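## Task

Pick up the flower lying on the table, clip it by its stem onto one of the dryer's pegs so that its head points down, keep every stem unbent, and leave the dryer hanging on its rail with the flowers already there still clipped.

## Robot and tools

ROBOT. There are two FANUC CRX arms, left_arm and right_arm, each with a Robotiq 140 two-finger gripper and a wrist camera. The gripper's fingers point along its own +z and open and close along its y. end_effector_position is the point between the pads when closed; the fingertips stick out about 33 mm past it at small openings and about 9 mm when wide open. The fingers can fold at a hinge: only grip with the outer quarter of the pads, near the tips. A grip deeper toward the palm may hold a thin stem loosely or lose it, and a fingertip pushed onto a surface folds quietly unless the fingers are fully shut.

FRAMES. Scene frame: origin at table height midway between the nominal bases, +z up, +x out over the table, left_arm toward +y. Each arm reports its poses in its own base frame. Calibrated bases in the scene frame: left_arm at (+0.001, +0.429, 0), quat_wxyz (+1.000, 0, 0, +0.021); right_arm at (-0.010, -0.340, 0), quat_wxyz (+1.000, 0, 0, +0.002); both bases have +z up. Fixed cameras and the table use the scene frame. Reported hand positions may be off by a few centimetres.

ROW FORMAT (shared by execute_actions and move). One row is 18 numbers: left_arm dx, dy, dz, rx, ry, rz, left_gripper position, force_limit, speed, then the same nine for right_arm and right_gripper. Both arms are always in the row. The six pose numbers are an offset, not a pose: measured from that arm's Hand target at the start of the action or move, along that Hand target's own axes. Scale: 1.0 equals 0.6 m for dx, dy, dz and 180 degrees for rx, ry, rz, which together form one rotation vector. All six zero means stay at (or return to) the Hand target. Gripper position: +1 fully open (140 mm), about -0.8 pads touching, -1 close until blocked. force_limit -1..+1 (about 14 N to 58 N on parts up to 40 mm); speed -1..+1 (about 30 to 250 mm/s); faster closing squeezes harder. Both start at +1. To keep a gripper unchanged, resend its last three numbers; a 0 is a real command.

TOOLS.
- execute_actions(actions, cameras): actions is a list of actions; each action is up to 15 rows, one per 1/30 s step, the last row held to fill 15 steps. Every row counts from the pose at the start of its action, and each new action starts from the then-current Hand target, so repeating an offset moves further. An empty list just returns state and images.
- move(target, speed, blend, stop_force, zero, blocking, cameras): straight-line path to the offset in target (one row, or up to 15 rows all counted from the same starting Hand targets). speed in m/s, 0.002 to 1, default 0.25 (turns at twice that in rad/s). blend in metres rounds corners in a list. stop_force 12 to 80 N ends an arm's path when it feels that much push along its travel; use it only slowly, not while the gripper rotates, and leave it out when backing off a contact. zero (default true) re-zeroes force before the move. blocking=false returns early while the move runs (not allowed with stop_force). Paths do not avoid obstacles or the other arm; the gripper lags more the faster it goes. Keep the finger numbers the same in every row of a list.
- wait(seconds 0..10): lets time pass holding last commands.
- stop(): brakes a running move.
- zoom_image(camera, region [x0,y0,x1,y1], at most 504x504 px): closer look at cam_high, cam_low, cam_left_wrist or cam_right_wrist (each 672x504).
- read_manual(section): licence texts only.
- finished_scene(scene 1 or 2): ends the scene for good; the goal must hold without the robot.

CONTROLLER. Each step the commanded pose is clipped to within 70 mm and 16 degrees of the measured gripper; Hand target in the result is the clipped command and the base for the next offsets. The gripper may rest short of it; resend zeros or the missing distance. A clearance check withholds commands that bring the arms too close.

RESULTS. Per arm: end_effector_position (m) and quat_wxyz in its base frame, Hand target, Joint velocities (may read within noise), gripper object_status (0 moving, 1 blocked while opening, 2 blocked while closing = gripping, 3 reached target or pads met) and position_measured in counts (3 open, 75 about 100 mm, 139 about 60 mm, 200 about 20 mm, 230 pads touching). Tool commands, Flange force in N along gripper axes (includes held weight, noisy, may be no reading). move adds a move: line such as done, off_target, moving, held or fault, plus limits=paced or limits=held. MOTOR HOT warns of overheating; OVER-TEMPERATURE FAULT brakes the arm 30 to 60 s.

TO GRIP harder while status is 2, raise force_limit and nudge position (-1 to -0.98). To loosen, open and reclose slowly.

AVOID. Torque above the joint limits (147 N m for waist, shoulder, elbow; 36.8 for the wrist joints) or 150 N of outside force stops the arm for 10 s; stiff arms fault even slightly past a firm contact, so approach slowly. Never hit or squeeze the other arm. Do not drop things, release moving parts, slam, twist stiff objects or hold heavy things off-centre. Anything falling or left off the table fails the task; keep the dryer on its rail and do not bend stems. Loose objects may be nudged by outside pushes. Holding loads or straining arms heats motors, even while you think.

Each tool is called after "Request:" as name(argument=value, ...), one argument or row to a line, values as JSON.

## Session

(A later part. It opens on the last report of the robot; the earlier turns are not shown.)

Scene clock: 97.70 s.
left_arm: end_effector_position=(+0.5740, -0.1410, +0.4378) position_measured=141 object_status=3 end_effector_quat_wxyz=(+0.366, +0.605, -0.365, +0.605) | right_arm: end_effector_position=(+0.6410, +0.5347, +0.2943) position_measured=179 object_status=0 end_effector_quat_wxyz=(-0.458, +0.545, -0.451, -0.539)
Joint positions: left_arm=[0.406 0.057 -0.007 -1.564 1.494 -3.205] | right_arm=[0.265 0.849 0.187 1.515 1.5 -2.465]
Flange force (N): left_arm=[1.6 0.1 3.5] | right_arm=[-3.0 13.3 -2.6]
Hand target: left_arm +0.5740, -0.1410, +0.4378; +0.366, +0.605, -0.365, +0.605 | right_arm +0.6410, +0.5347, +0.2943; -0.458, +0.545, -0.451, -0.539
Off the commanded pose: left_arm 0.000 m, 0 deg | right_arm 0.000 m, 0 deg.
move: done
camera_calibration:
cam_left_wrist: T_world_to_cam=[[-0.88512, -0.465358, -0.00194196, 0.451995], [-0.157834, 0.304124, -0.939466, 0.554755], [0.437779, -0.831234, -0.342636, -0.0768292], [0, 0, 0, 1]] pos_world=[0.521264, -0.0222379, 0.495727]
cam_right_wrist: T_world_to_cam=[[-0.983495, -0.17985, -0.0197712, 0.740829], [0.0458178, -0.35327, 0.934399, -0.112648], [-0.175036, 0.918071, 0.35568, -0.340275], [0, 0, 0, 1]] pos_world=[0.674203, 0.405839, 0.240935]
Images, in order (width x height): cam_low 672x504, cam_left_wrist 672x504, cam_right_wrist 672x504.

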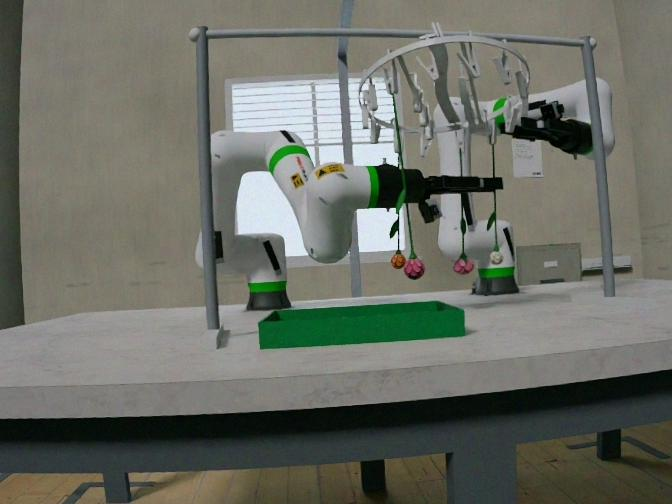

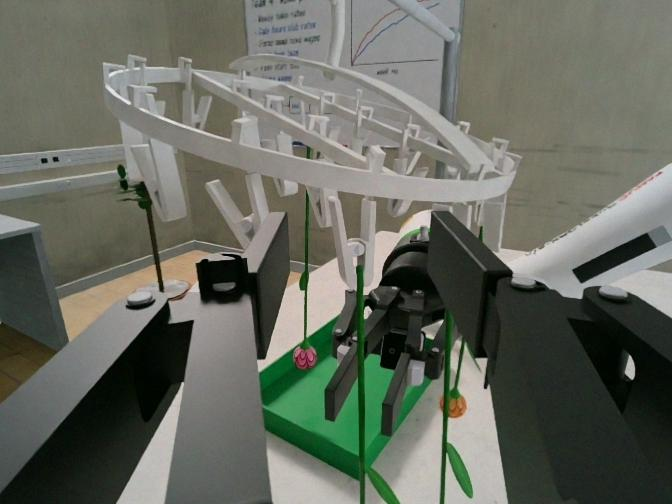

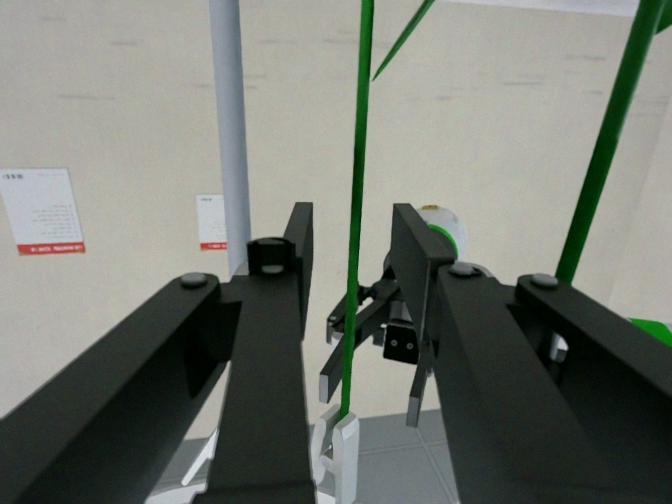

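Request:
wait(
  seconds=2.5,
  cameras=["cam_left_wrist","cam_right_wrist"],
)

Scene clock: 100.50 s.
left_arm: end_effector_position=(+0.5740, -0.1410, +0.4378) position_measured=141 object_status=3 end_effector_quat_wxyz=(+0.366, +0.605, -0.365, +0.605) | right_arm: end_effector_position=(+0.6410, +0.5347, +0.2943) position_measured=179 object_status=3 end_effector_quat_wxyz=(-0.458, +0.545, -0.451, -0.539)
Joint positions: left_arm=[0.406 0.057 -0.007 -1.564 1.494 -3.205] | right_arm=[0.265 0.849 0.187 1.515 1.5 -2.465]
Flange force (N): left_arm=[1.7 0.6 3.3] | right_arm=[-3.2 13.1 -2.4]
Hand target: left_arm +0.5740, -0.1410, +0.4378; +0.366, +0.605, -0.365, +0.605 | right_arm +0.6410, +0.5347, +0.2943; -0.458, +0.545, -0.451, -0.539
Tool commands: left_gripper/position=-0.1 left_gripper/force_limit=-1.0 left_gripper/speed=-1.0 right_gripper/position=-0.4 right_gripper/force_limit=-1.0 right_gripper/speed=-1.0
Off the commanded pose: left_arm 0.000 m, 0 deg | right_arm 0.000 m, 0 deg.
wait: 2.50 s; at rest from the start
camera_calibration:
cam_left_wrist: T_world_to_cam=[[-0.88512, -0.465358, -0.00194196, 0.451995], [-0.157834, 0.304124, -0.939466, 0.554755], [0.437779, -0.831234, -0.342636, -0.0768292], [0, 0, 0, 1]] pos_world=[0.521264, -0.0222379, 0.495727]
cam_right_wrist: T_world_to_cam=[[-0.983495, -0.17985, -0.0197712, 0.740829], [0.0458178, -0.35327, 0.934399, -0.112648], [-0.175036, 0.918071, 0.35568, -0.340275], [0, 0, 0, 1]] pos_world=[0.674203, 0.405839, 0.240935]
Images, in order (width x height): cam_left_wrist 672x504, cam_right_wrist 672x504.

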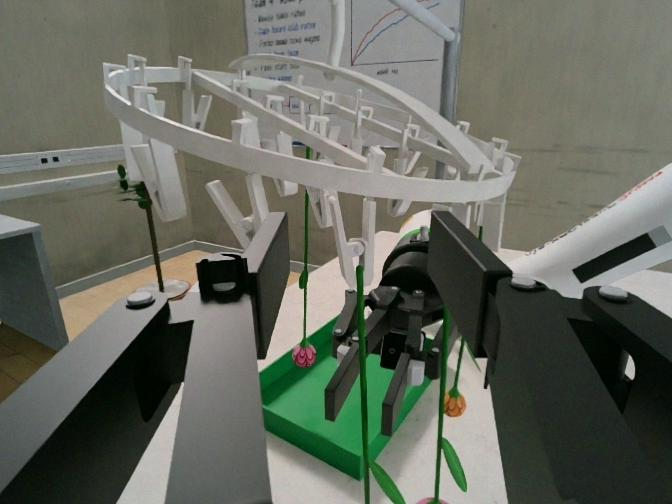

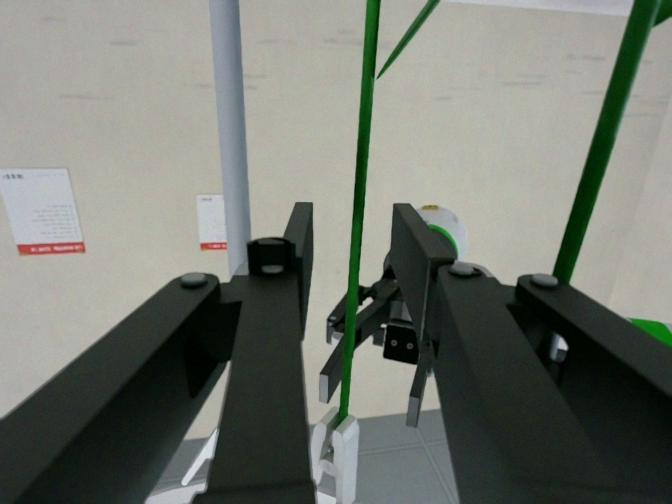

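Request:
move(
  target=[
    [0,0,-0.08,0,0,0,-0.1,-1,-1,0,0,-0.167,0,0,0,-0.4,-1,-1],
    [0,0,-0.16,0,0,0,-0.1,-1,-1,0.073,0.045,-0.326,0.083,0,0,-0.4,-1,-1],
    [0,0,-0.2,0,0,0,-0.1,-1,-1,0.107,0.141,-0.527,0.139,0,0,-0.4,-1,-1],
  ],
  speed=0.1,
  blend=[0.02,0.02,0],
)

Request:
zoom_image(
  camera="cam_low",
  region=[350, 10, 550, 300],
)

Request:
zoom_image(
  camera="cam_left_wrist",
  region=[200, 130, 500, 504],
)

Scene clock: 105.10 s.
left_arm: end_effector_position=(+0.5182, -0.0347, +0.4376) position_measured=141 object_status=3 end_effector_quat_wxyz=(+0.366, +0.605, -0.365, +0.605) | right_arm: end_effector_position=(+0.6137, +0.2088, +0.2289) position_measured=179 object_status=3 end_effector_quat_wxyz=(+0.565, -0.433, +0.557, +0.428)
Joint positions: left_arm=[0.67 0.073 0.01 -1.581 1.757 -3.205] | right_arm=[-0.252 0.545 -0.506 1.559 1.571 -2.078]
Flange force (N): left_arm=[1.5 -0.4 3.5] | right_arm=[-4.8 6.2 -2.6]
Hand target: left_arm +0.5182, -0.0347, +0.4376; +0.366, +0.605, -0.365, +0.605 | right_arm +0.6137, +0.2088, +0.2289; +0.565, -0.433, +0.557, +0.428
Off the commanded pose: left_arm 0.000 m, 0 deg | right_arm 0.000 m, 0 deg.
move: done
camera_calibration:
cam_left_wrist: T_world_to_cam=[[-0.885128, -0.465344, -0.0019855, 0.452096], [-0.157834, 0.304224, -0.939434, 0.513501], [0.437764, -0.831206, -0.342724, 0.0359728], [0, 0, 0, 1]] pos_world=[0.465464, 0.0840616, 0.495627]
cam_right_wrist: T_world_to_cam=[[-0.967283, 0.253025, -0.0184979, 0.55335], [-0.108024, -0.344794, 0.932442, -0.0722528], [0.229553, 0.903934, 0.360846, -0.269167], [0, 0, 0, 1]] pos_world=[0.589229, 0.0783856, 0.174735]

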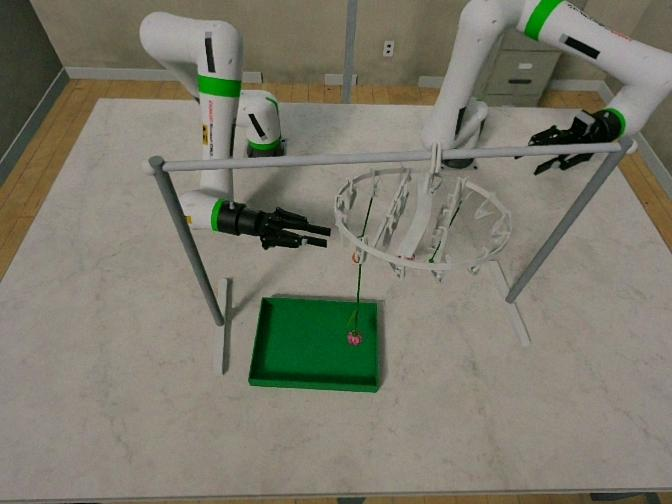

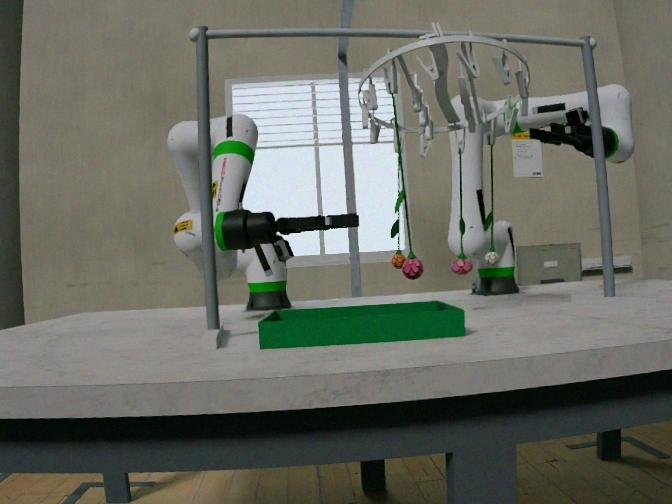

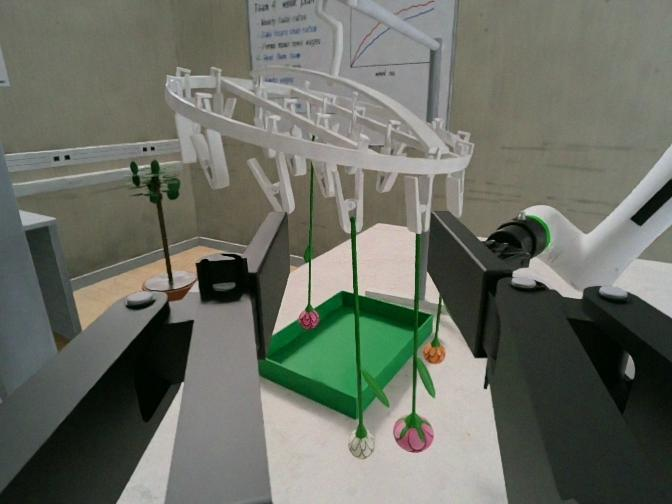

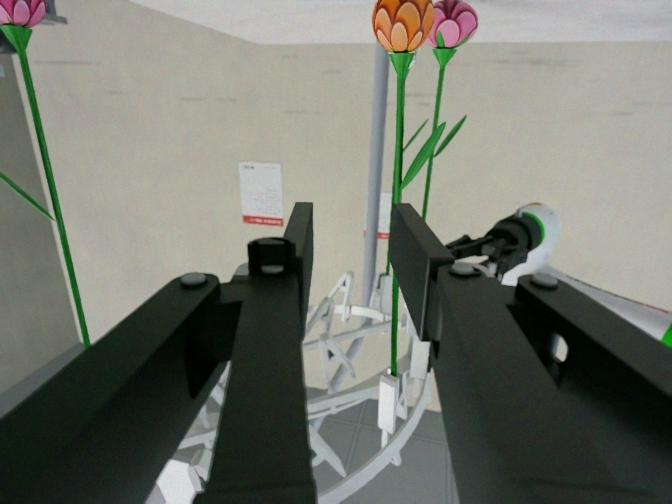

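Scaled by 1.738.

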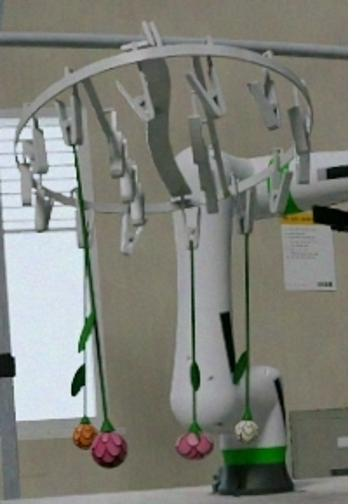

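Scaled by 1.348.

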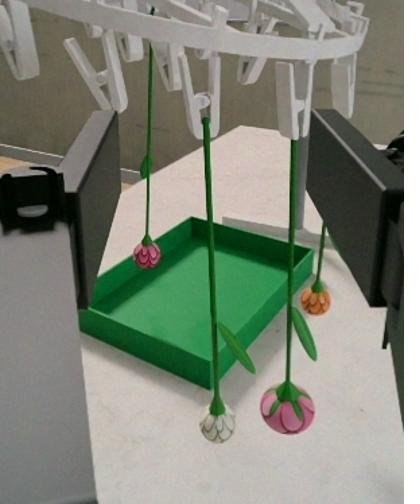

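Request:
finished_scene(
  scene=1,
)

The scene is finished: the task was done.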